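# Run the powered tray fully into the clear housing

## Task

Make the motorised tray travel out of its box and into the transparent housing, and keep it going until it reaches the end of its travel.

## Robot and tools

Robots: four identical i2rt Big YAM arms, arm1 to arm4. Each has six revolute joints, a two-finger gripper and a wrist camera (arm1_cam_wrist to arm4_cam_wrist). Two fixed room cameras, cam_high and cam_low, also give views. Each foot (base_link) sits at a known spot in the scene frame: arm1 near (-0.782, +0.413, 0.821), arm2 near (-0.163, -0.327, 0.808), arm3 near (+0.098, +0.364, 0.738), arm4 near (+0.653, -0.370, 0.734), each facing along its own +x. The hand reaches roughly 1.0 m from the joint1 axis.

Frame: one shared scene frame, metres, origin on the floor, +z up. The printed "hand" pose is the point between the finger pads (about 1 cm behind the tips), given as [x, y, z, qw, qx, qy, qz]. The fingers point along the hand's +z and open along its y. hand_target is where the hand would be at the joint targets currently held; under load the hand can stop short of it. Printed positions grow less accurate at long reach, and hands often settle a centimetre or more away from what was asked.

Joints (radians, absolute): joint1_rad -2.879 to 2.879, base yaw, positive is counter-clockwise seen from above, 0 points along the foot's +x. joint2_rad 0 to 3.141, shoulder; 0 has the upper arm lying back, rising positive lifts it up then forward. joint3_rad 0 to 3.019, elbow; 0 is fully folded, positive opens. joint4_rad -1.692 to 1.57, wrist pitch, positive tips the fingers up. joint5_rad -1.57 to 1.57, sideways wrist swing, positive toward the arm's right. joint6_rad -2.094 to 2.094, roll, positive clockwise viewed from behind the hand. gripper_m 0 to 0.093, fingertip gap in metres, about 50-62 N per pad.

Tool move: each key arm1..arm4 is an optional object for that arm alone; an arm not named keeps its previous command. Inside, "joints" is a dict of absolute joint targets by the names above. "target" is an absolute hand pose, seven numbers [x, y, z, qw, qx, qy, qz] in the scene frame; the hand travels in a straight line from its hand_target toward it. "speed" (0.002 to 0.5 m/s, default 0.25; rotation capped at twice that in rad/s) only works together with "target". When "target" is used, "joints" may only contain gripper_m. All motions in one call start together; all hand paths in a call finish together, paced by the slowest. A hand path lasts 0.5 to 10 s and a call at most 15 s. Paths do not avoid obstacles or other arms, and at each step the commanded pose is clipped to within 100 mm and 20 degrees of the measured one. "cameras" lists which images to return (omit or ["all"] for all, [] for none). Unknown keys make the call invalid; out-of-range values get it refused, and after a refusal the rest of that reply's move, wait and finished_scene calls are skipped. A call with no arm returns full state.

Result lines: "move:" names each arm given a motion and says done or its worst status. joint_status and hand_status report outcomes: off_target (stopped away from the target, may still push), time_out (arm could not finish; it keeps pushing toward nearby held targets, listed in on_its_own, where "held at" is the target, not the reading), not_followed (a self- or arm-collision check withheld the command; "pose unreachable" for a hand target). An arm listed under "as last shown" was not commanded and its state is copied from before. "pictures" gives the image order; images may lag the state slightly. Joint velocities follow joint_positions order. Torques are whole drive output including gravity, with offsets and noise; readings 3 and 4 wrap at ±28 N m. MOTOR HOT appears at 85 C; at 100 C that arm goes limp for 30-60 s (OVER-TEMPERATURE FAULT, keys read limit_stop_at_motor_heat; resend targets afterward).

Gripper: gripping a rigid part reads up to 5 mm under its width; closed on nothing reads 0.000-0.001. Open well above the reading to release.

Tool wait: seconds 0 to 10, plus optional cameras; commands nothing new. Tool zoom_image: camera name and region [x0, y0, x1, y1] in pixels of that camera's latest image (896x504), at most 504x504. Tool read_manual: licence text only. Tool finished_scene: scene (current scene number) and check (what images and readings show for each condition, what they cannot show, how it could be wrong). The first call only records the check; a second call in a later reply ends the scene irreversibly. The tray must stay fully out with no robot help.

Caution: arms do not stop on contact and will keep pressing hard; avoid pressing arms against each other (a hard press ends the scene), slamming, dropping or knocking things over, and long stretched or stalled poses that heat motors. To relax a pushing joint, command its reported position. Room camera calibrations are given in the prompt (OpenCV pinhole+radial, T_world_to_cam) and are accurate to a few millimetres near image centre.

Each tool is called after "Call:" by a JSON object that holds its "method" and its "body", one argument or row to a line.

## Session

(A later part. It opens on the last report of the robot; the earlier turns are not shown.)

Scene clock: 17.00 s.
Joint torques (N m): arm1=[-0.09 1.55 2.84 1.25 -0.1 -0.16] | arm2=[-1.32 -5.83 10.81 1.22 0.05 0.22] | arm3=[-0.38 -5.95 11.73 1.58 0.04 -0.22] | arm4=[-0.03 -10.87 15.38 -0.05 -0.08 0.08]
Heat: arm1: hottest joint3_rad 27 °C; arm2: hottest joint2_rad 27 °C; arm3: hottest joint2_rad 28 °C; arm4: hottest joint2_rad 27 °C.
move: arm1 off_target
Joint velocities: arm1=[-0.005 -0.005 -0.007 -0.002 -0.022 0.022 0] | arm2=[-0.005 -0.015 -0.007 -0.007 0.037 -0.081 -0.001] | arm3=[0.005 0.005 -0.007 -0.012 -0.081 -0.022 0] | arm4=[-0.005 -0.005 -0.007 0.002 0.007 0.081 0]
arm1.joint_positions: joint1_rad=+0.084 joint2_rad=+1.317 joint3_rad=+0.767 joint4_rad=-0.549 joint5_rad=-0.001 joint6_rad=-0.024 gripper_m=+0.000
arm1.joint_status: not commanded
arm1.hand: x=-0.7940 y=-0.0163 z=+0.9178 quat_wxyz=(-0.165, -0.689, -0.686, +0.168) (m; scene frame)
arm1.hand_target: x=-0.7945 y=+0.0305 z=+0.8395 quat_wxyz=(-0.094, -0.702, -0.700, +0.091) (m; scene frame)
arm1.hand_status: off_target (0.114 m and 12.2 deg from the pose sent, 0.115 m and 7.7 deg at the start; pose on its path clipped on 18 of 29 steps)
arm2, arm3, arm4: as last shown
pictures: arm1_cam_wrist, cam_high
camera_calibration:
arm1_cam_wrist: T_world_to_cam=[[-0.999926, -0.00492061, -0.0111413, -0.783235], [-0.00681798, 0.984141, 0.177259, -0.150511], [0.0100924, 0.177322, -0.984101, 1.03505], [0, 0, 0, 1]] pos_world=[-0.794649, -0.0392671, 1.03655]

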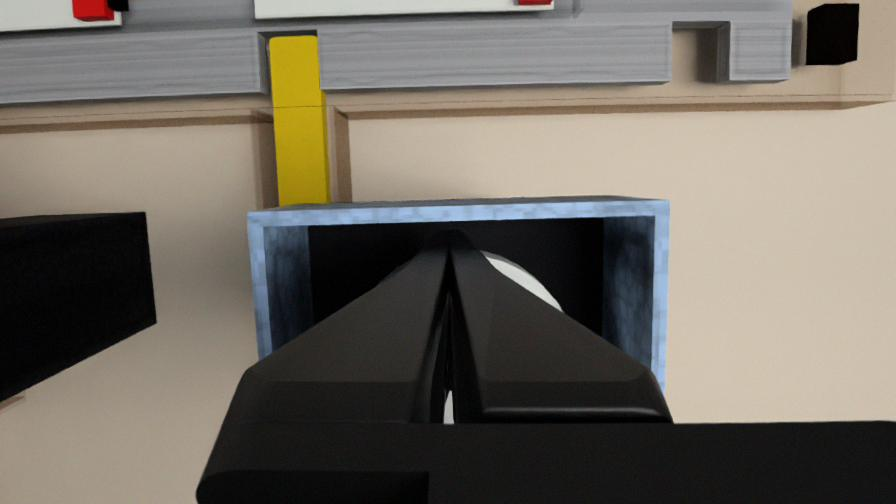

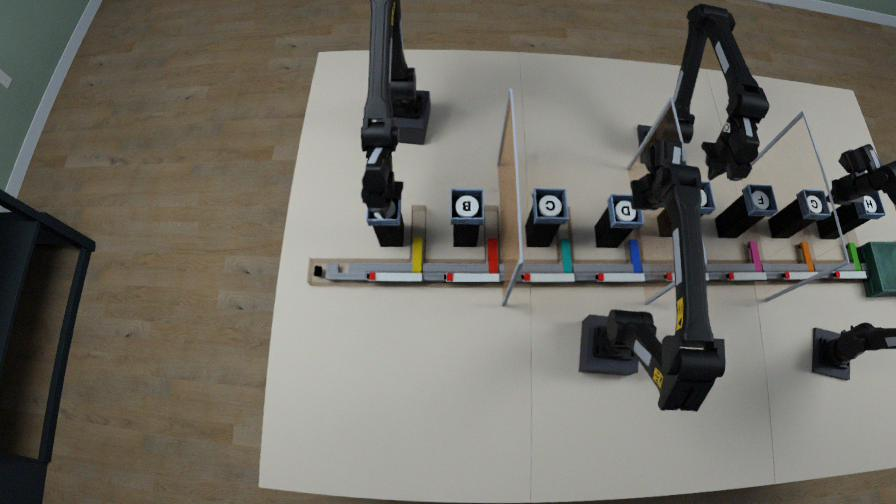

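Call:
{"method": "zoom_image", "body": {
  "camera": "arm1_cam_wrist",
  "region": [230, 180, 690, 400]
}}

Call:
{"method": "zoom_image", "body": {
  "camera": "arm1_cam_wrist",
  "region": [0, 0, 504, 180]
}}

Call:
{"method": "zoom_image", "body": {
  "camera": "arm1_cam_wrist",
  "region": [450, 0, 896, 180]
}}

Scaled by 1.096 from the camera's 896x504 image, which has a finer 1280x720 frame.

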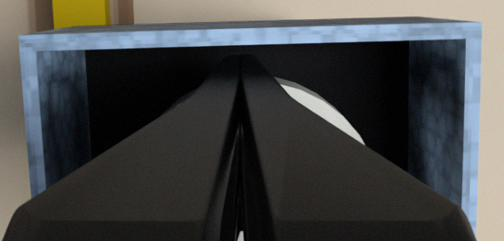

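Scaled by 1.000.

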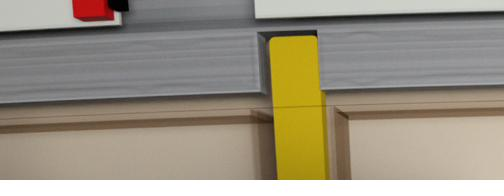

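Scaled by 1.130 from the camera's 896x504 image, which has a finer 1280x720 frame.

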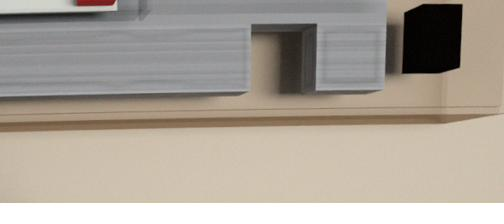

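Call:
{"method": "move", "body": {
  "arm1": {"target": [-0.796, 0.0, 0.965, 0.0, 0.7071, 0.7071, 0.0], "speed": 0.2},
  "arm2": {"target": [-0.138, 0.015, 0.985, 0.0, 0.7071, -0.7071, 0.0], "speed": 0.2},
  "arm3": {"target": [0.078, 0.05, 0.995, 0.03, 0.7065, 0.7065, -0.03], "speed": 0.2},
  "arm4": {"target": [0.514, 0.085, 0.99, 0.0, 0.7071, -0.7071, 0.0], "speed": 0.2}
}}

Scene clock: 19.67 s.
Joint torques (N m): arm1=[0.15 -8.29 11.47 0.49 0.14 -0.08] | arm2=[0.91 -8.12 13.65 -0.36 0.08 0.18] | arm3=[-0.26 -7.59 11.41 1.18 0.06 -0.05] | arm4=[0.03 -12.04 16.09 -0.47 -0.13 -0.18]
Heat: arm1: hottest joint3_rad 27 °C; arm2: hottest joint2_rad 27 °C; arm3: hottest joint2_rad 28 °C; arm4: hottest joint2_rad 27 °C.
move: arm1 off_target; arm2 off_target; arm3 done; arm4 off_target
Joint velocities: arm1=[-0.005 0.015 -0.002 -0.007 0.007 -0.066 -0.001] | arm2=[0.005 -0.015 -0.012 -0.002 -0.081 0.007 0] | arm3=[0.005 -0.015 -0.002 -0.027 -0.051 -0.007 -0.001] | arm4=[-0.005 -0.005 0.007 0.012 0.051 -0.066 0]
arm1.joint_positions: joint1_rad=+0.084 joint2_rad=+1.459 joint3_rad=+1.092 joint4_rad=-1.237 joint5_rad=-0.001 joint6_rad=-0.024 gripper_m=+0.000
arm1.joint_status: not commanded
arm1.hand: x=-0.7933 y=+0.0182 z=+0.9541 quat_wxyz=(+0.007, -0.708, -0.706, -0.013) (m; scene frame)
arm1.hand_target: x=-0.7958 y=+0.0002 z=+0.9666 quat_wxyz=(-0.002, -0.709, -0.705, -0.002) (m; scene frame)
arm1.hand_status: off_target (0.021 m and 1.7 deg from the pose sent, 0.050 m and 27.2 deg at the start)
arm2.joint_positions: joint1_rad=+0.006 joint2_rad=+1.244 joint3_rad=+0.984 joint4_rad=-1.325 joint5_rad=-0.014 joint6_rad=-0.092 gripper_m=+0.001
arm2.joint_status: not commanded
arm2.hand: x=-0.1344 y=+0.0011 z=+0.9755 quat_wxyz=(+0.006, +0.705, -0.709, +0.002) (m; scene frame)
arm2.hand_target: x=-0.1379 y=+0.0141 z=+0.9851 quat_wxyz=(+0.000, +0.708, -0.707, +0.000) (m; scene frame)
arm2.hand_status: off_target (0.017 m and 0.8 deg from the pose sent, 0.062 m and 15.0 deg at the start)
arm3.joint_positions: joint1_rad=+0.005 joint2_rad=+1.063 joint3_rad=+1.108 joint4_rad=-1.509 joint5_rad=+0.004 joint6_rad=-0.062 gripper_m=+0.000
arm3.joint_status: not commanded
arm3.hand: x=+0.0746 y=+0.0560 z=+1.0012 quat_wxyz=(-0.033, -0.707, -0.706, +0.033) (m; scene frame)
arm3.hand_target: x=+0.0778 y=+0.0516 z=+0.9956 quat_wxyz=(-0.029, -0.706, -0.706, +0.030) (m; scene frame)
arm3.hand_status: done (0.009 m and 0.5 deg from the pose sent, 0.061 m and 10.1 deg at the start)
arm4.joint_positions: joint1_rad=+0.538 joint2_rad=+1.556 joint3_rad=+1.485 joint4_rad=-1.541 joint5_rad=+0.004 joint6_rad=+0.307 gripper_m=+0.000
arm4.joint_status: not commanded
arm4.hand: x=+0.5172 y=+0.0659 z=+0.9672 quat_wxyz=(+0.010, +0.706, -0.708, +0.023) (m; scene frame)
arm4.hand_target: x=+0.5148 y=+0.0835 z=+0.9890 quat_wxyz=(-0.001, +0.708, -0.706, +0.000) (m; scene frame)
arm4.hand_status: off_target (0.030 m and 2.9 deg from the pose sent, 0.033 m and 12.8 deg at the start)
pictures: arm1_cam_wrist, arm2_cam_wrist, arm3_cam_wrist, arm4_cam_wrist, cam_high, cam_low
camera_calibration:
arm1_cam_wrist: T_world_to_cam=[[-0.999663, 0.000979382, -0.0259319, -0.767736], [-0.0155935, 0.776086, 0.630434, -0.626449], [0.0207428, 0.630626, -0.775809, 0.866135], [0, 0, 0, 1]] pos_world=[-0.795212, -0.059277, 1.04698]
arm2_cam_wrist: T_world_to_cam=[[0.999975, 0.00200806, 0.00672136, 0.125961], [-0.00243095, -0.799584, 0.600549, -0.581163], [0.00658024, -0.600551, -0.79956, 0.909144], [0, 0, 0, 1]] pos_world=[-0.133354, 0.0810453, 1.07509]
arm3_cam_wrist: T_world_to_cam=[[-0.999988, 0.0032297, -0.00376062, 0.0772764], [0.000843498, 0.858425, 0.512938, -0.558844], [0.00488485, 0.512929, -0.858417, 0.958104], [0, 0, 0, 1]] pos_world=[0.0730666, -0.0119624, 1.1094]
arm4_cam_wrist: T_world_to_cam=[[0.999558, 0.000983499, 0.0297181, -0.547258], [-0.0179106, -0.777879, 0.628159, -0.542592], [0.0237349, -0.628414, -0.777517, 0.905735], [0, 0, 0, 1]] pos_world=[0.5158, 0.147644, 1.06132]

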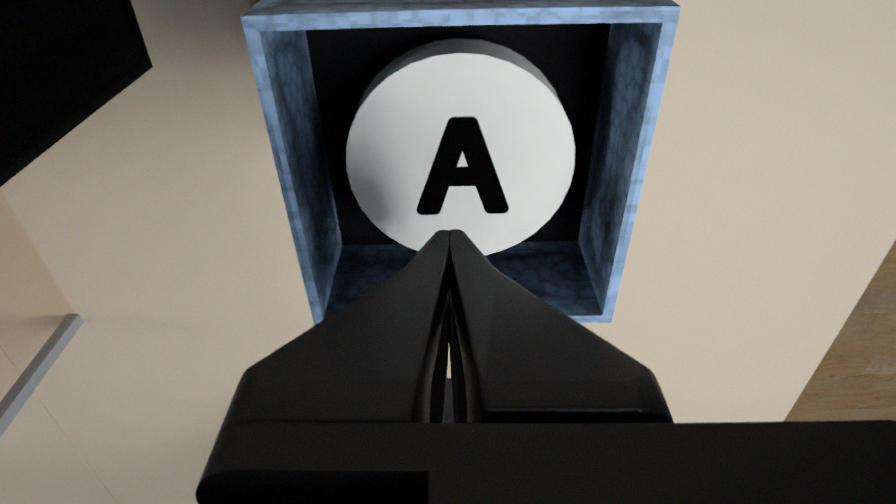

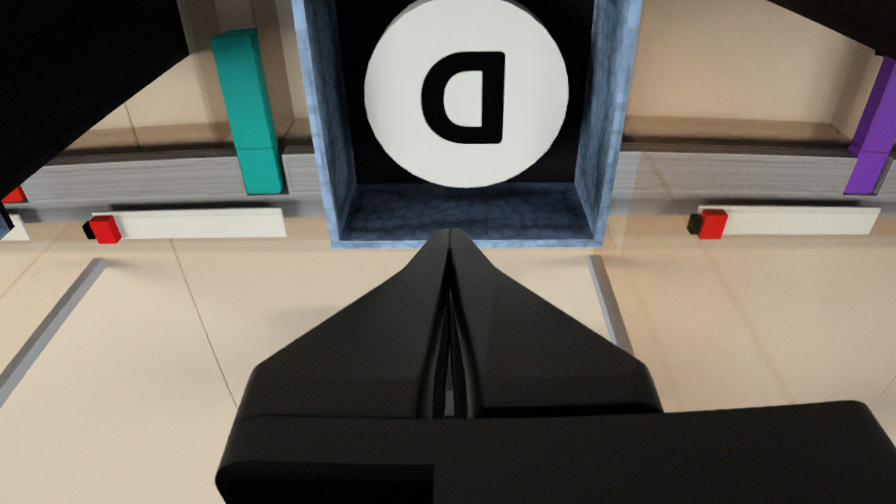

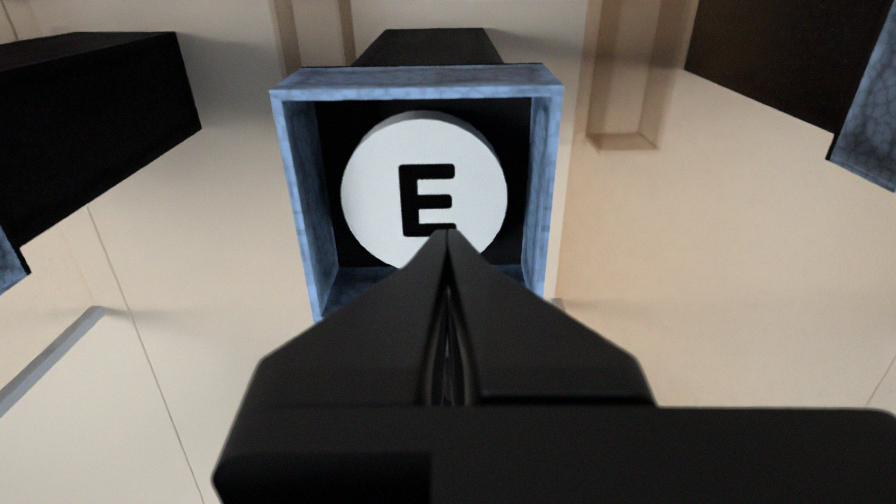

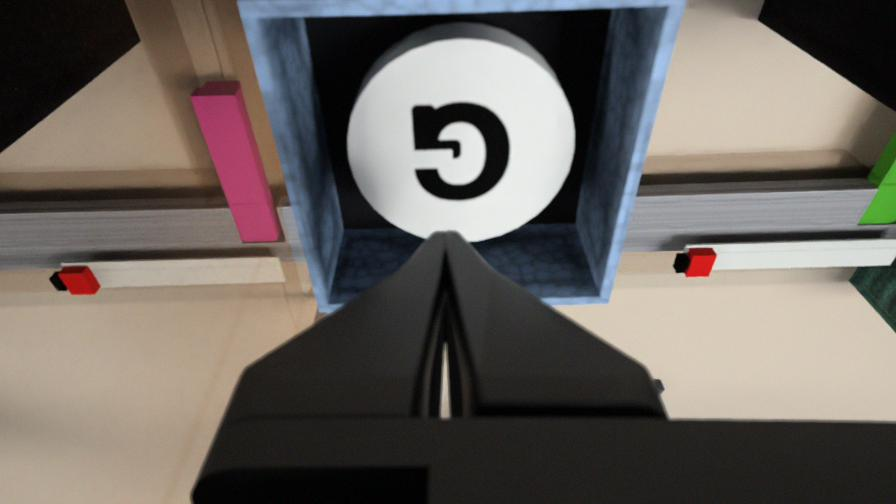

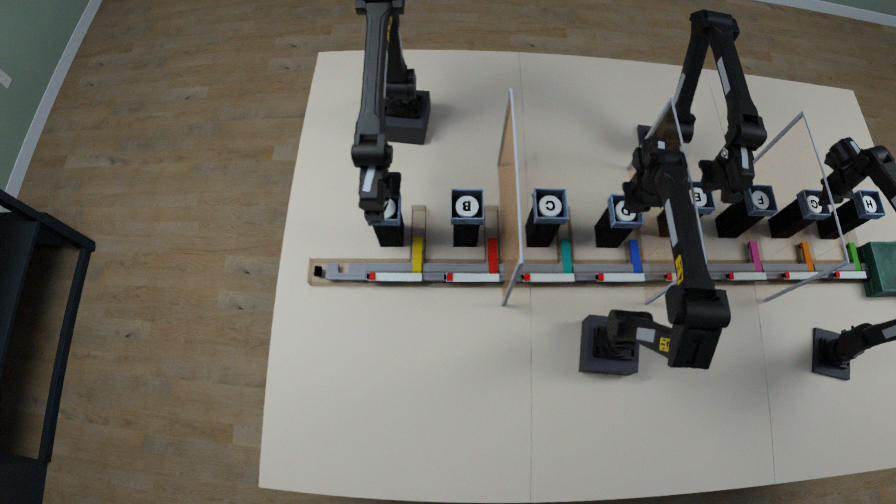

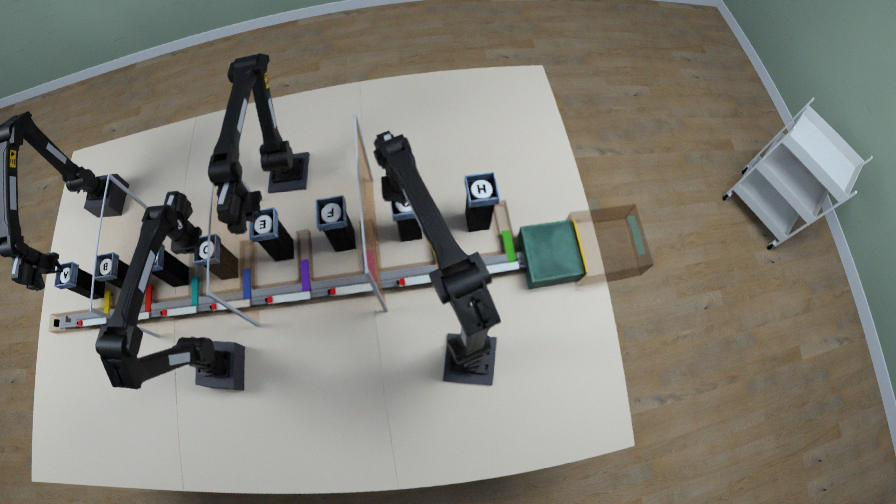

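Call:
{"method": "move", "body": {
  "arm1": {"target": [-0.796, 0.010, 0.87, 0.0, 0.7071, 0.7071, 0.0], "speed": 0.12},
  "cameras": ["arm1_cam_wrist", "cam_high", "cam_low"]
}}

Scene clock: 22.00 s.
Joint torques (N m): arm1=[0.21 -3.84 4.38 2.96 0.22 -0.16] | arm2=[0.79 -8.06 13.53 -0.39 0.09 0.19] | arm3=[-0.26 -7.53 11.37 1.18 0.04 -0.04] | arm4=[0.03 -12.04 16.1 -0.49 -0.13 -0.17]
Heat: arm1: hottest joint3_rad 27 °C; arm2: hottest joint2_rad 27 °C; arm3: hottest joint2_rad 28 °C; arm4: hottest joint3_rad 28 °C.
move: arm1 off_target
Joint velocities: arm1=[-0.005 0.005 -0.007 0.007 -0.007 -0.066 0] | arm2=[0.005 -0.024 -0.032 -0.007 -0.081 -0.066 0.001] | arm3=[-0.015 -0.005 0.007 -0.012 -0.037 -0.037 0.001] | arm4=[-0.005 -0.005 0.017 0.007 -0.022 -0.022 -0.001]
arm1.joint_positions: joint1_rad=+0.084 joint2_rad=+1.471 joint3_rad=+1.007 joint4_rad=-1.026 joint5_rad=+0.003 joint6_rad=-0.024 gripper_m=+0.000
arm1.joint_status: not commanded
arm1.hand: x=-0.7942 y=+0.0006 z=+0.9206 quat_wxyz=(-0.031, -0.707, -0.706, +0.029) (m; scene frame)
arm1.hand_target: x=-0.7957 y=+0.0159 z=+0.8746 quat_wxyz=(+0.000, -0.707, -0.707, +0.000) (m; scene frame)
arm1.hand_status: off_target (0.052 m and 4.8 deg from the pose sent, 0.085 m and 1.7 deg at the start)
arm2.joint_positions: joint1_rad=+0.006 joint2_rad=+1.244 joint3_rad=+0.984 joint4_rad=-1.325 joint5_rad=-0.014 joint6_rad=-0.092 gripper_m=+0.001
arm2.joint_status: not commanded
arm2.hand: x=-0.1344 y=+0.0011 z=+0.9755 quat_wxyz=(+0.006, +0.705, -0.709, +0.002) (m; scene frame)
arm2.hand_target: x=-0.1379 y=+0.0141 z=+0.9851 quat_wxyz=(+0.000, +0.708, -0.707, -0.001) (m; scene frame)
arm2.hand_status: not commanded
arm3.joint_positions: joint1_rad=+0.005 joint2_rad=+1.063 joint3_rad=+1.108 joint4_rad=-1.509 joint5_rad=+0.004 joint6_rad=-0.062 gripper_m=+0.000
arm3.joint_status: not commanded
arm3.hand: x=+0.0745 y=+0.0560 z=+1.0012 quat_wxyz=(-0.033, -0.707, -0.706, +0.033) (m; scene frame)
arm3.hand_target: x=+0.0778 y=+0.0516 z=+0.9956 quat_wxyz=(-0.029, -0.707, -0.706, +0.031) (m; scene frame)
arm3.hand_status: not commanded
arm4.joint_positions: joint1_rad=+0.538 joint2_rad=+1.556 joint3_rad=+1.485 joint4_rad=-1.541 joint5_rad=+0.004 joint6_rad=+0.307 gripper_m=+0.000
arm4.joint_status: not commanded
arm4.hand: x=+0.5172 y=+0.0659 z=+0.9672 quat_wxyz=(+0.010, +0.706, -0.708, +0.023) (m; scene frame)
arm4.hand_target: x=+0.5147 y=+0.0835 z=+0.9890 quat_wxyz=(-0.001, +0.708, -0.706, +0.000) (m; scene frame)
arm4.hand_status: not commanded
pictures: arm1_cam_wrist, cam_high, cam_low
camera_calibration:
arm1_cam_wrist: T_world_to_cam=[[-0.999816, -0.000692461, -0.0191736, -0.775812], [-0.0109111, 0.842531, 0.538537, -0.50339], [0.0157814, 0.538647, -0.842384, 0.908713], [0, 0, 0, 1]] pos_world=[-0.795502, -0.0658914, 1.0217]

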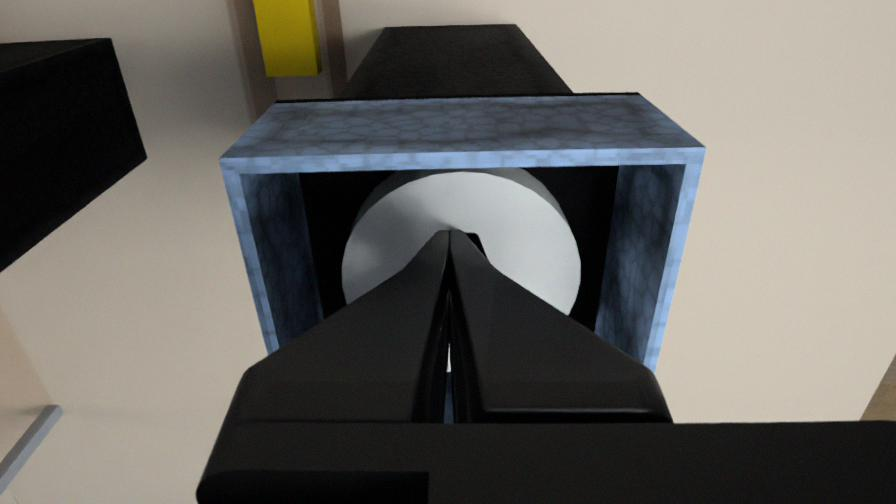

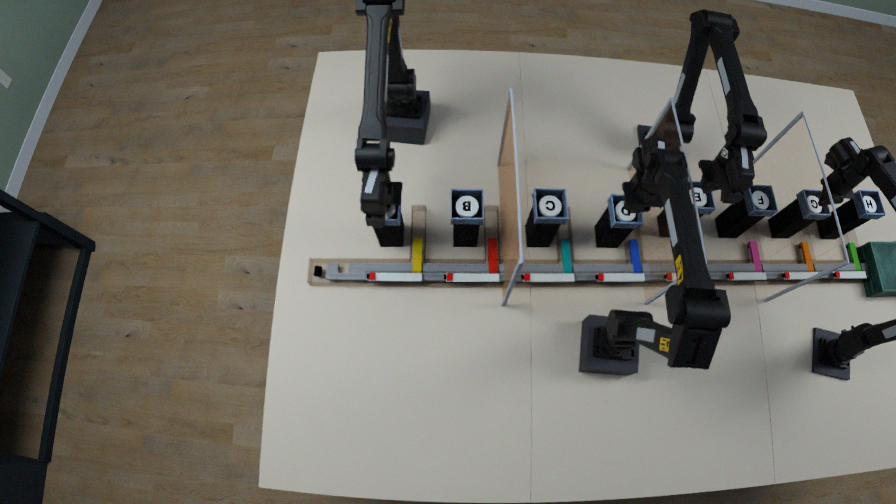

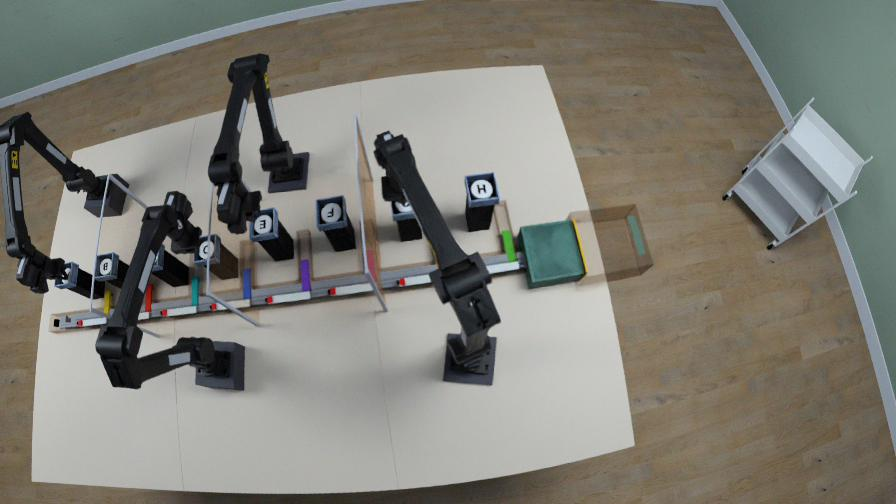

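Call:
{"method": "move", "body": {
  "arm1": {"target": [-0.796, 0.030, 0.80, -0.02, 0.7069, 0.7069, 0.02], "speed": 0.15},
  "cameras": ["arm1_cam_wrist", "cam_high", "cam_low"]
}}

Call:
{"method": "zoom_image", "body": {
  "camera": "cam_high",
  "region": [296, 170, 596, 320]
}}

Scene clock: 23.17 s.
Joint torques (N m): arm1=[0.21 1.26 2.06 3.15 0.15 -0.11] | arm2=[0.5 -8.23 13.57 -0.49 0.1 0.19] | arm3=[-0.21 -7.41 11.41 1.17 0.05 -0.04] | arm4=[0.03 -12.1 16.1 -0.49 -0.13 -0.17]
Heat: arm1: hottest joint3_rad 27 °C; arm2: hottest joint2_rad 27 °C; arm3: hottest joint2_rad 28 °C; arm4: hottest joint3_rad 28 °C.
move: arm1 off_target
Joint velocities: arm1=[0.015 0.015 -0.012 -0.012 -0.066 0.022 0] | arm2=[-0.005 -0.015 -0.002 -0.002 0.066 0.007 -0.001] | arm3=[0.005 -0.005 -0.007 -0.007 0.051 -0.081 0] | arm4=[-0.005 -0.015 0.007 -0.017 0.051 -0.037 -0.001]
arm1.joint_positions: joint1_rad=+0.084 joint2_rad=+1.446 joint3_rad=+0.966 joint4_rad=-0.968 joint5_rad=+0.004 joint6_rad=-0.024 gripper_m=+0.000
arm1.joint_status: not commanded
arm1.hand: x=-0.7943 y=+0.0026 z=+0.9168 quat_wxyz=(-0.045, -0.707, -0.705, +0.045) (m; scene frame)
arm1.hand_target: x=-0.7947 y=+0.0408 z=+0.8367 quat_wxyz=(+0.019, -0.708, -0.706, -0.021) (m; scene frame)
arm1.hand_status: off_target (0.120 m and 10.5 deg from the pose sent, 0.124 m and 8.1 deg at the start; pose on its path clipped on 20 of 31 steps)
arm2, arm3: as last shown
arm4.joint_positions: joint1_rad=+0.538 joint2_rad=+1.556 joint3_rad=+1.485 joint4_rad=-1.541 joint5_rad=+0.004 joint6_rad=+0.307 gripper_m=+0.000
arm4.joint_status: not commanded
arm4.hand: x=+0.5172 y=+0.0659 z=+0.9672 quat_wxyz=(+0.010, +0.706, -0.708, +0.023) (m; scene frame)
arm4.hand_target: x=+0.5148 y=+0.0835 z=+0.9890 quat_wxyz=(-0.001, +0.708, -0.706, +0.000) (m; scene frame)
arm4.hand_status: not commanded
pictures: arm1_cam_wrist, cam_high, cam_low
camera_calibration:
arm1_cam_wrist: T_world_to_cam=[[-0.999856, -0.00103842, -0.0169088, -0.778109], [-0.00940034, 0.864363, 0.502781, -0.469127], [0.0140932, 0.502868, -0.864249, 0.923221], [0, 0, 0, 1]] pos_world=[-0.795418, -0.0595698, 1.0206]

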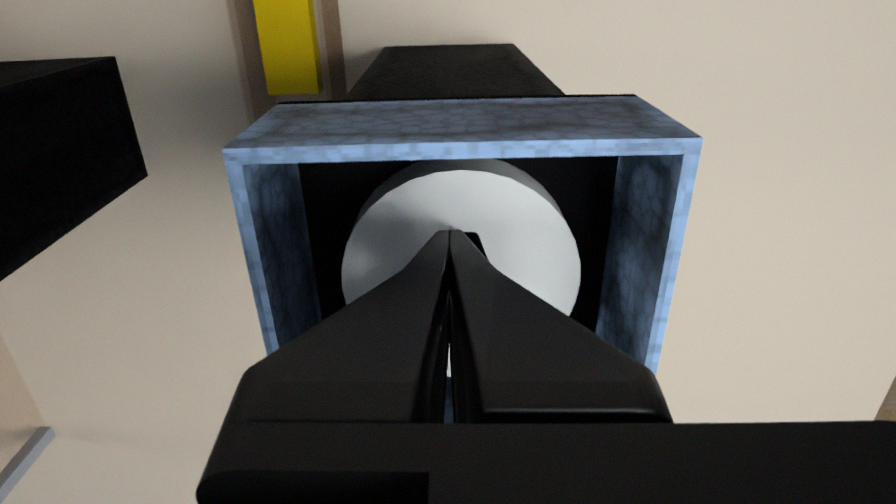

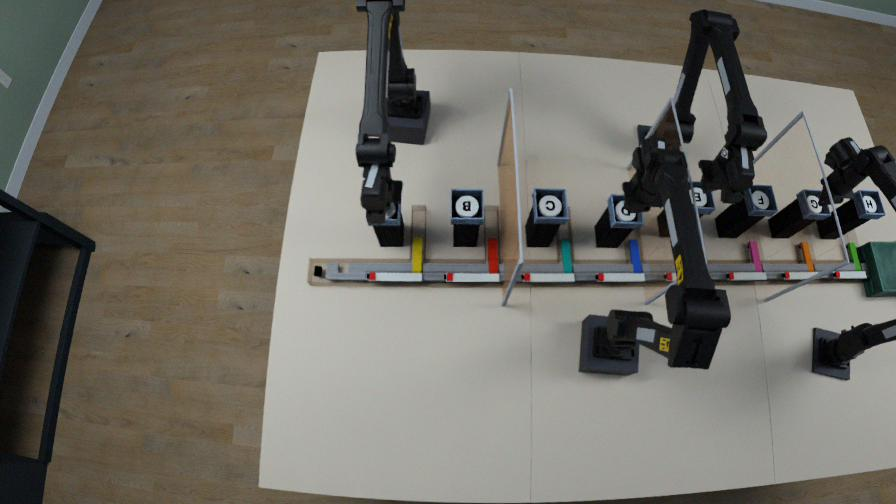

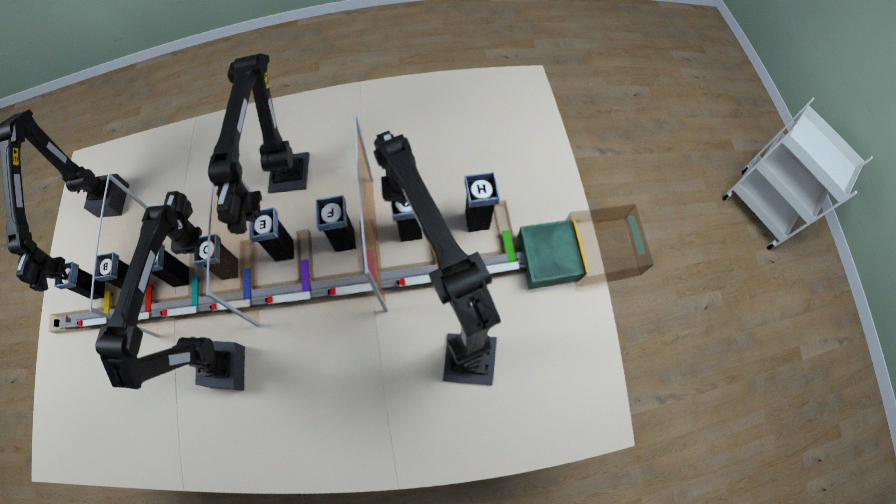

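Scaled by 1.680 from the camera's 896x504 image, which has a finer 1280x720 frame.

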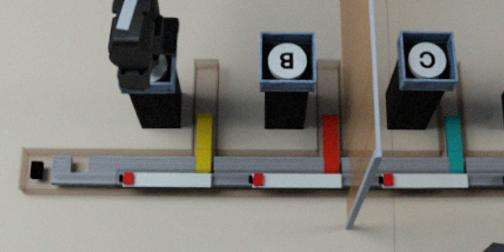

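Call:
{"method": "move", "body": {
  "arm1": {"target": [-0.796, 0.010, 0.97, 0.0, 0.7071, 0.7071, 0.0], "speed": 0.2},
  "arm2": {"target": [-0.130, 0.018, 0.845, 0.0, 0.7071, -0.7071, 0.0], "speed": 0.15},
  "cameras": ["arm2_cam_wrist", "cam_high", "cam_low"]
}}

Call:
{"method": "zoom_image", "body": {
  "camera": "cam_high",
  "region": [296, 170, 596, 320]
}}

Call:
{"method": "zoom_image", "body": {
  "camera": "cam_low",
  "region": [30, 180, 370, 350]
}}

Scene clock: 25.63 s.
Joint torques (N m): arm1=[0.21 -9.41 11.3 0.49 0.14 -0.11] | arm2=[-0.79 -1.32 2.85 2.45 0.06 0.04] | arm3=[-0.26 -7.3 11.4 1.17 0.04 -0.04] | arm4=[0.03 -12.04 16.1 -0.49 -0.13 -0.17]
Heat: arm1: hottest joint3_rad 27 °C; arm2: hottest joint2_rad 27 °C; arm3: hottest joint2_rad 28 °C; arm4: hottest joint3_rad 28 °C.
move: arm1 off_target; arm2 off_target
Joint velocities: arm1=[-0.005 -0.005 0.002 0.027 -0.081 -0.022 0] | arm2=[-0.005 0.005 0.002 -0.007 -0.007 0.007 0.001] | arm3=[-0.005 -0.005 -0.007 -0.002 -0.066 -0.022 0] | arm4=[-0.005 -0.015 0.017 0.002 -0.007 -0.007 0]
arm1.joint_positions: joint1_rad=+0.084 joint2_rad=+1.448 joint3_rad=+1.074 joint4_rad=-1.245 joint5_rad=+0.004 joint6_rad=-0.024 gripper_m=+0.000
arm1.joint_status: not commanded
arm1.hand: x=-0.7939 y=+0.0271 z=+0.9520 quat_wxyz=(+0.014, -0.708, -0.706, -0.017) (m; scene frame)
arm1.hand_target: x=-0.7959 y=+0.0099 z=+0.9706 quat_wxyz=(-0.001, -0.708, -0.706, +0.000) (m; scene frame)
arm1.hand_status: off_target (0.025 m and 2.5 deg from the pose sent, 0.054 m and 7.2 deg at the start)
arm2.joint_positions: joint1_rad=+0.006 joint2_rad=+1.299 joint3_rad=+0.865 joint4_rad=-1.001 joint5_rad=-0.014 joint6_rad=-0.093 gripper_m=+0.001
arm2.joint_status: not commanded
arm2.hand: x=-0.1304 y=+0.0363 z=+0.9178 quat_wxyz=(-0.052, +0.704, -0.706, -0.046) (m; scene frame)
arm2.hand_target: x=-0.1311 y=+0.0075 z=+0.8553 quat_wxyz=(+0.000, +0.707, -0.707, +0.000) (m; scene frame)
arm2.hand_status: off_target (0.075 m and 8.0 deg from the pose sent, 0.132 m and 0.8 deg at the start)
arm3.joint_positions: joint1_rad=+0.005 joint2_rad=+1.063 joint3_rad=+1.108 joint4_rad=-1.509 joint5_rad=+0.004 joint6_rad=-0.062 gripper_m=+0.000
arm3.joint_status: not commanded
arm3.hand: x=+0.0745 y=+0.0560 z=+1.0012 quat_wxyz=(-0.033, -0.707, -0.706, +0.033) (m; scene frame)
arm3.hand_target: x=+0.0778 y=+0.0516 z=+0.9956 quat_wxyz=(-0.029, -0.706, -0.706, +0.031) (m; scene frame)
arm3.hand_status: not commanded
arm4: as last shown
pictures: arm2_cam_wrist, cam_high, cam_low
camera_calibration:
arm2_cam_wrist: T_world_to_cam=[[0.999755, 0.00193866, 0.0220413, 0.10817], [-0.00876504, -0.879962, 0.474964, -0.401035], [0.0203163, -0.475041, -0.879729, 0.954996], [0, 0, 0, 1]] pos_world=[-0.131061, 0.100558, 1.02823]

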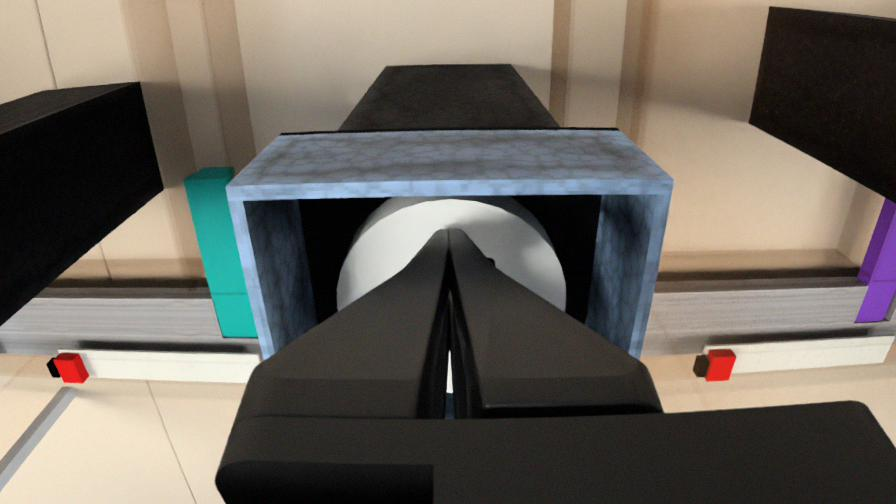

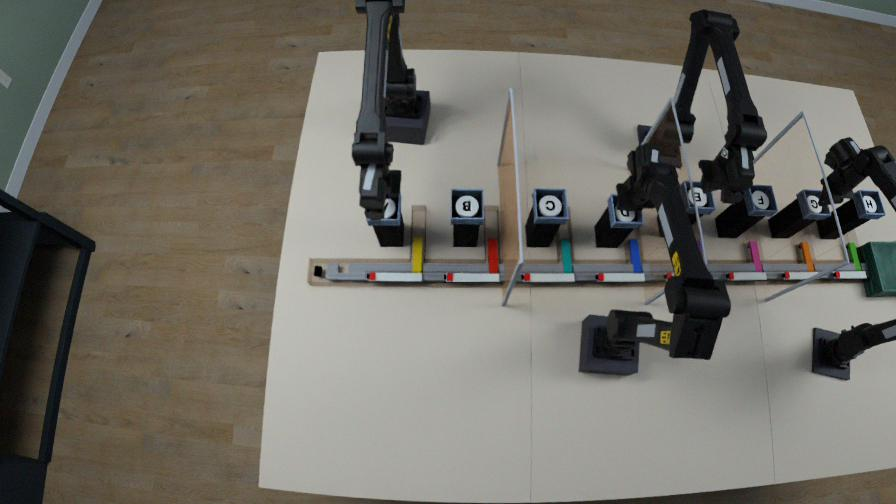

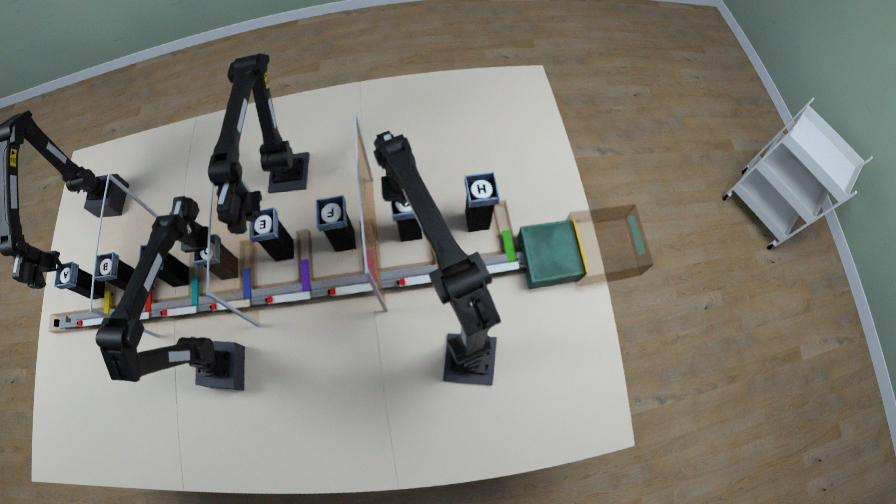

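Scaled by 1.680 from the camera's 896x504 image, which has a finer 1280x720 frame.

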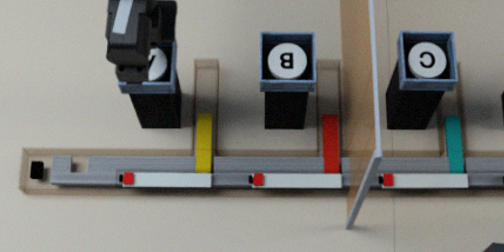

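Scaled by 1.482 from the camera's 896x504 image, which has a finer 1280x720 frame.

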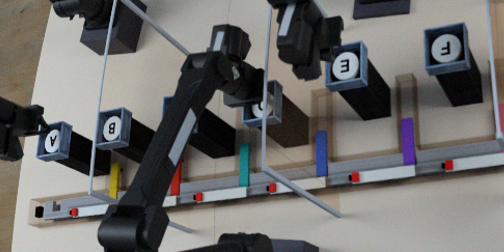

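Call:
{"method": "zoom_image", "body": {
  "camera": "arm2_cam_wrist",
  "region": [0, 260, 270, 420]
}}

Call:
{"method": "zoom_image", "body": {
  "camera": "arm2_cam_wrist",
  "region": [640, 180, 896, 420]
}}

Call:
{"method": "zoom_image", "body": {
  "camera": "cam_low",
  "region": [470, 160, 680, 320]
}}

Scaled by 1.867 from the camera's 896x504 image, which has a finer 1280x720 frame.

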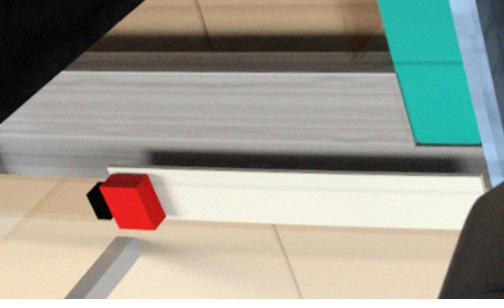

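Scaled by 1.969 from the camera's 896x504 image, which has a finer 1280x720 frame.

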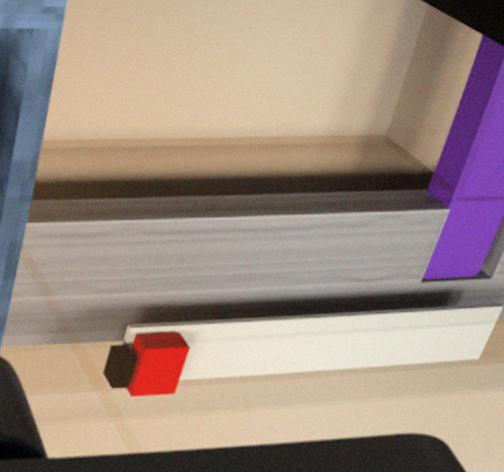

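Scaled by 2.400 from the camera's 896x504 image, which has a finer 1280x720 frame.

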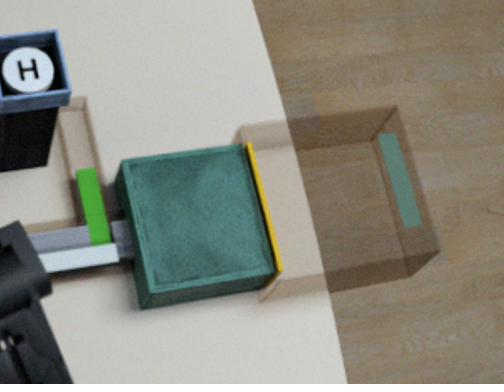

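Call:
{"method": "zoom_image", "body": {
  "camera": "cam_high",
  "region": [500, 180, 720, 310]
}}

Call:
{"method": "zoom_image", "body": {
  "camera": "arm2_cam_wrist",
  "region": [220, 110, 690, 420]
}}

Scaled by 2.291 from the camera's 896x504 image, which has a finer 1280x720 frame.

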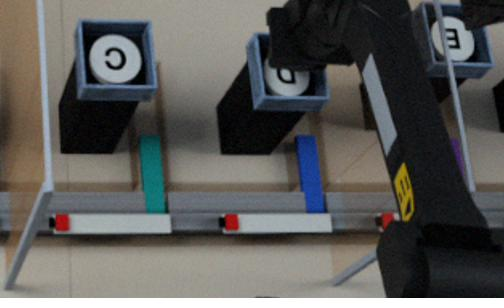

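Scaled by 1.072 from the camera's 896x504 image, which has a finer 1280x720 frame.

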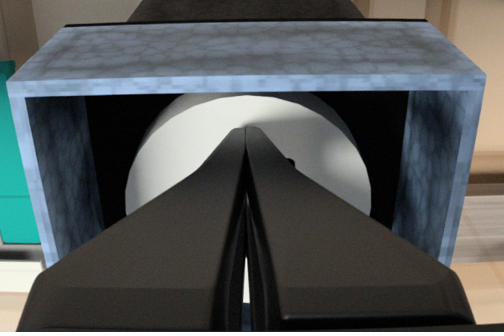

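Call:
{"method": "move", "body": {
  "arm2": {"target": [-0.130, -0.03, 0.79, 0.03, 0.7065, -0.7065, 0.03], "speed": 0.2},
  "cameras": ["arm2_cam_wrist", "cam_high"]
}}

Call:
{"method": "zoom_image", "body": {
  "camera": "cam_high",
  "region": [500, 180, 720, 310]
}}

Call:
{"method": "zoom_image", "body": {
  "camera": "arm2_cam_wrist",
  "region": [220, 110, 690, 420]
}}

Scene clock: 27.53 s.
Joint torques (N m): arm1=[0.21 -9.41 11.32 0.46 0.14 -0.11] | arm2=[-0.73 0.03 1.36 -0.01 0.38 0.03] | arm3=[-0.21 -7.53 11.38 1.18 0.06 -0.04] | arm4=[-0.03 -12.04 16.1 -0.49 -0.13 -0.17]
Heat: arm1: hottest joint3_rad 28 °C; arm2: hottest joint2_rad 27 °C; arm3: hottest joint2_rad 28 °C; arm4: hottest joint3_rad 29 °C.
move: arm2 off_target
Joint velocities: arm1=[-0.005 -0.015 0.002 0.007 0.037 -0.007 0] | arm2=[-0.005 -0.005 0.007 -0.017 -0.007 -0.037 -0.001] | arm3=[-0.005 -0.005 -0.002 -0.007 -0.007 -0.125 0] | arm4=[-0.015 0.005 -0.007 -0.007 0.037 -0.066 0]
arm1.joint_positions: joint1_rad=+0.084 joint2_rad=+1.448 joint3_rad=+1.074 joint4_rad=-1.245 joint5_rad=+0.004 joint6_rad=-0.024 gripper_m=+0.000
arm1.joint_status: not commanded
arm1.hand: x=-0.7939 y=+0.0272 z=+0.9520 quat_wxyz=(+0.014, -0.708, -0.706, -0.017) (m; scene frame)
arm1.hand_target: x=-0.7959 y=+0.0099 z=+0.9706 quat_wxyz=(-0.001, -0.708, -0.706, +0.000) (m; scene frame)
arm1.hand_status: not commanded
arm2.joint_positions: joint1_rad=+0.006 joint2_rad=+1.283 joint3_rad=+0.838 joint4_rad=-0.977 joint5_rad=-0.013 joint6_rad=-0.096 gripper_m=+0.001
arm2.joint_status: not commanded
arm2.hand: x=-0.1307 y=+0.0317 z=+0.9140 quat_wxyz=(-0.057, +0.705, -0.705, -0.050) (m; scene frame)
arm2.hand_target: x=-0.1326 y=-0.0234 z=+0.8427 quat_wxyz=(+0.031, +0.707, -0.706, +0.029) (m; scene frame)
arm2.hand_status: off_target (0.138 m and 13.6 deg from the pose sent, 0.144 m and 12.8 deg at the start; pose on its path clipped on 23 of 29 steps)
arm3, arm4: as last shown
pictures: arm2_cam_wrist, cam_high
camera_calibration:
arm2_cam_wrist: T_world_to_cam=[[0.999688, 0.00466465, 0.0245359, 0.106167], [-0.00724514, -0.885996, 0.463637, -0.392459], [0.0239014, -0.46367, -0.885686, 0.954989], [0, 0, 0, 1]] pos_world=[-0.131802, 0.0945875, 1.02517]

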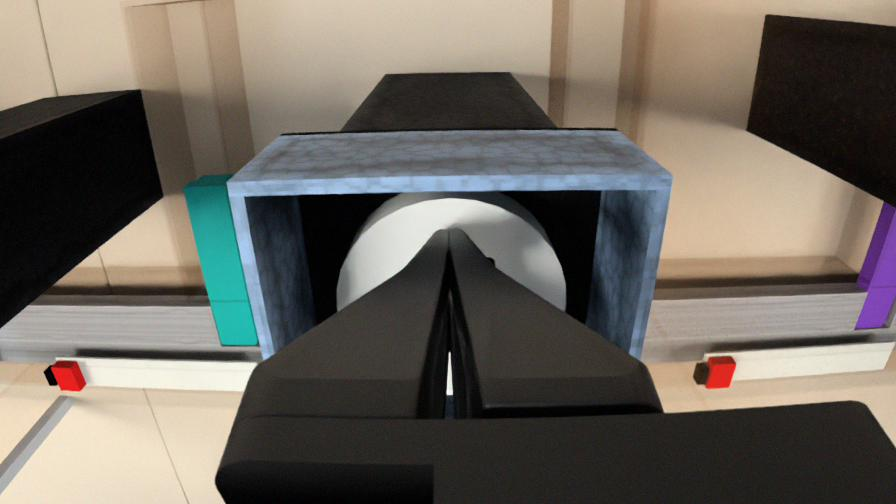

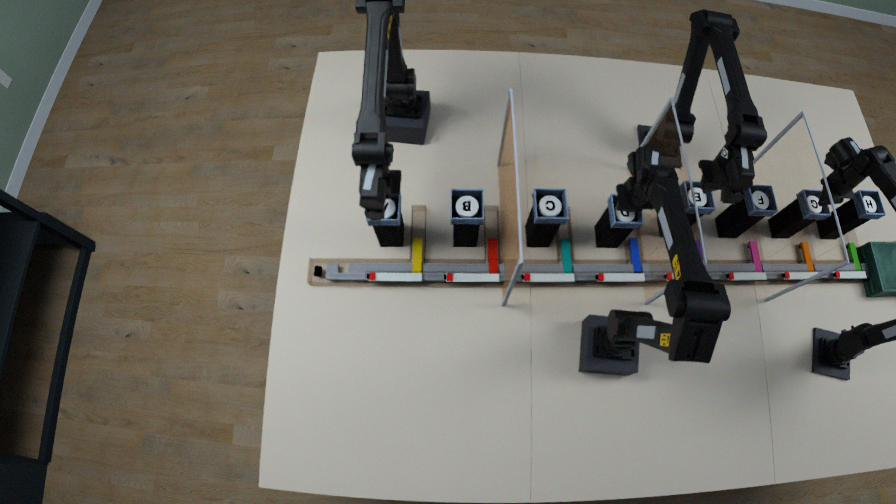

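Scaled by 2.291 from the camera's 896x504 image, which has a finer 1280x720 frame.

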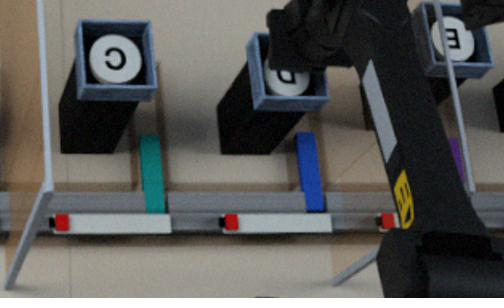

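Scaled by 1.072 from the camera's 896x504 image, which has a finer 1280x720 frame.

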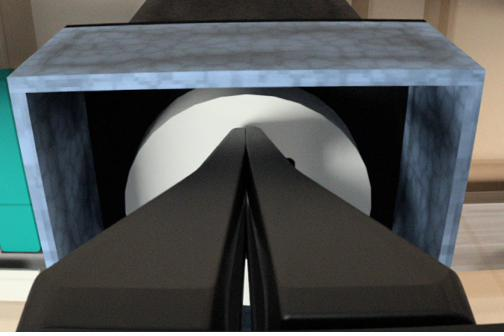

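Call:
{"method": "wait", "body": {
  "seconds": 0.8,
  "cameras": ["cam_high", "arm2_cam_wrist"]
}}

Call:
{"method": "zoom_image", "body": {
  "camera": "cam_high",
  "region": [500, 180, 720, 310]
}}

Scene clock: 28.50 s.
Joint torques (N m): arm1=[0.21 -9.41 11.32 0.44 0.14 -0.11] | arm2=[-0.38 0.21 1.31 -0.09 0.38 0] | arm3=[-0.26 -7.41 11.38 1.16 0.03 -0.04] | arm4=[0.03 -12.1 16.1 -0.5 -0.13 -0.17]
Heat: arm1: hottest joint3_rad 28 °C; arm2: hottest joint2_rad 27 °C; arm3: hottest joint2_rad 28 °C; arm4: hottest joint3_rad 29 °C.
Joint velocities: arm1=[-0.005 -0.005 0.002 0.002 -0.037 0.007 0] | arm2=[0.005 -0.005 0.002 -0.002 -0.051 0.037 0] | arm3=[-0.005 0.005 -0.012 0.002 0.051 0.007 0.001] | arm4=[0.005 0.005 -0.007 0.012 -0.022 -0.081 0.001]
arm1.joint_positions: joint1_rad=+0.084 joint2_rad=+1.448 joint3_rad=+1.074 joint4_rad=-1.245 joint5_rad=+0.004 joint6_rad=-0.024 gripper_m=+0.000
arm1.joint_status: not commanded
arm1.hand: x=-0.7939 y=+0.0273 z=+0.9520 quat_wxyz=(+0.014, -0.708, -0.706, -0.017) (m; scene frame)
arm1.hand_target: x=-0.7959 y=+0.0099 z=+0.9706 quat_wxyz=(-0.001, -0.708, -0.706, +0.000) (m; scene frame)
arm1.hand_status: not commanded
arm2.joint_positions: joint1_rad=+0.006 joint2_rad=+1.283 joint3_rad=+0.838 joint4_rad=-0.977 joint5_rad=-0.013 joint6_rad=-0.096 gripper_m=+0.001
arm2.joint_status: not commanded
arm2.hand: x=-0.1307 y=+0.0316 z=+0.9139 quat_wxyz=(-0.057, +0.705, -0.705, -0.050) (m; scene frame)
arm2.hand_target: x=-0.1326 y=-0.0234 z=+0.8427 quat_wxyz=(+0.031, +0.707, -0.706, +0.029) (m; scene frame)
arm2.hand_status: off_target (0.138 m and 13.5 deg from the pose sent, 0.144 m and 12.8 deg at the start; pose on its path clipped on 23 of 29 steps)
arm3.joint_positions: joint1_rad=+0.005 joint2_rad=+1.063 joint3_rad=+1.108 joint4_rad=-1.509 joint5_rad=+0.004 joint6_rad=-0.062 gripper_m=+0.000
arm3.joint_status: not commanded
arm3.hand: x=+0.0745 y=+0.0560 z=+1.0012 quat_wxyz=(-0.033, -0.707, -0.706, +0.033) (m; scene frame)
arm3.hand_target: x=+0.0778 y=+0.0516 z=+0.9956 quat_wxyz=(-0.029, -0.706, -0.706, +0.031) (m; scene frame)
arm3.hand_status: not commanded
arm4.joint_positions: joint1_rad=+0.538 joint2_rad=+1.556 joint3_rad=+1.485 joint4_rad=-1.541 joint5_rad=+0.004 joint6_rad=+0.307 gripper_m=+0.000
arm4.joint_status: not commanded
arm4.hand: x=+0.5172 y=+0.0659 z=+0.9672 quat_wxyz=(+0.010, +0.706, -0.708, +0.023) (m; scene frame)
arm4.hand_target: x=+0.5148 y=+0.0835 z=+0.9890 quat_wxyz=(-0.001, +0.708, -0.706, +0.000) (m; scene frame)
arm4.hand_status: not commanded
wait: 0.80 s; at rest by 0.10 s
pictures: arm2_cam_wrist, cam_high
camera_calibration:
arm2_cam_wrist: T_world_to_cam=[[0.999689, 0.00467055, 0.0244971, 0.106212], [-0.00723096, -0.88582, 0.463973, -0.392845], [0.023867, -0.464006, -0.88551, 0.95478], [0, 0, 0, 1]] pos_world=[-0.131807, 0.0945374, 1.02514]

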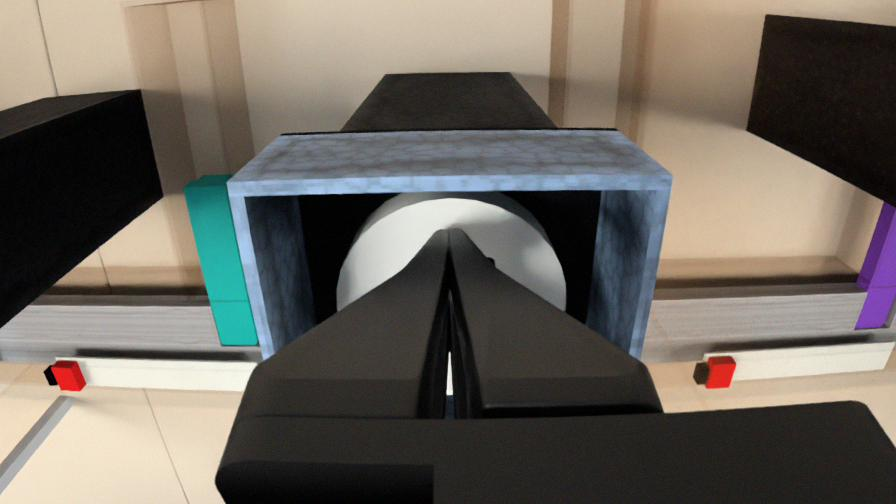

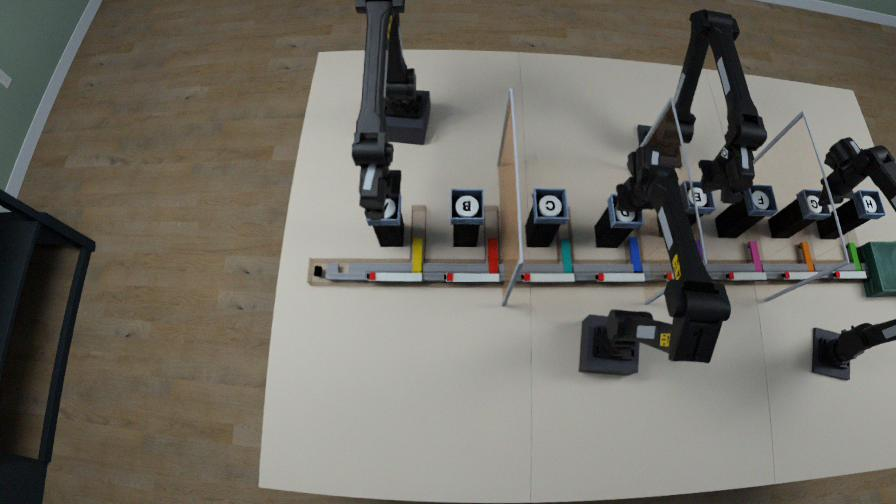

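Scaled by 2.291 from the camera's 896x504 image, which has a finer 1280x720 frame.

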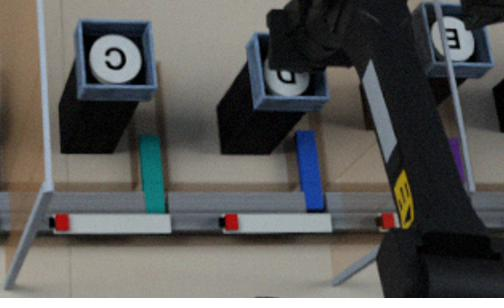

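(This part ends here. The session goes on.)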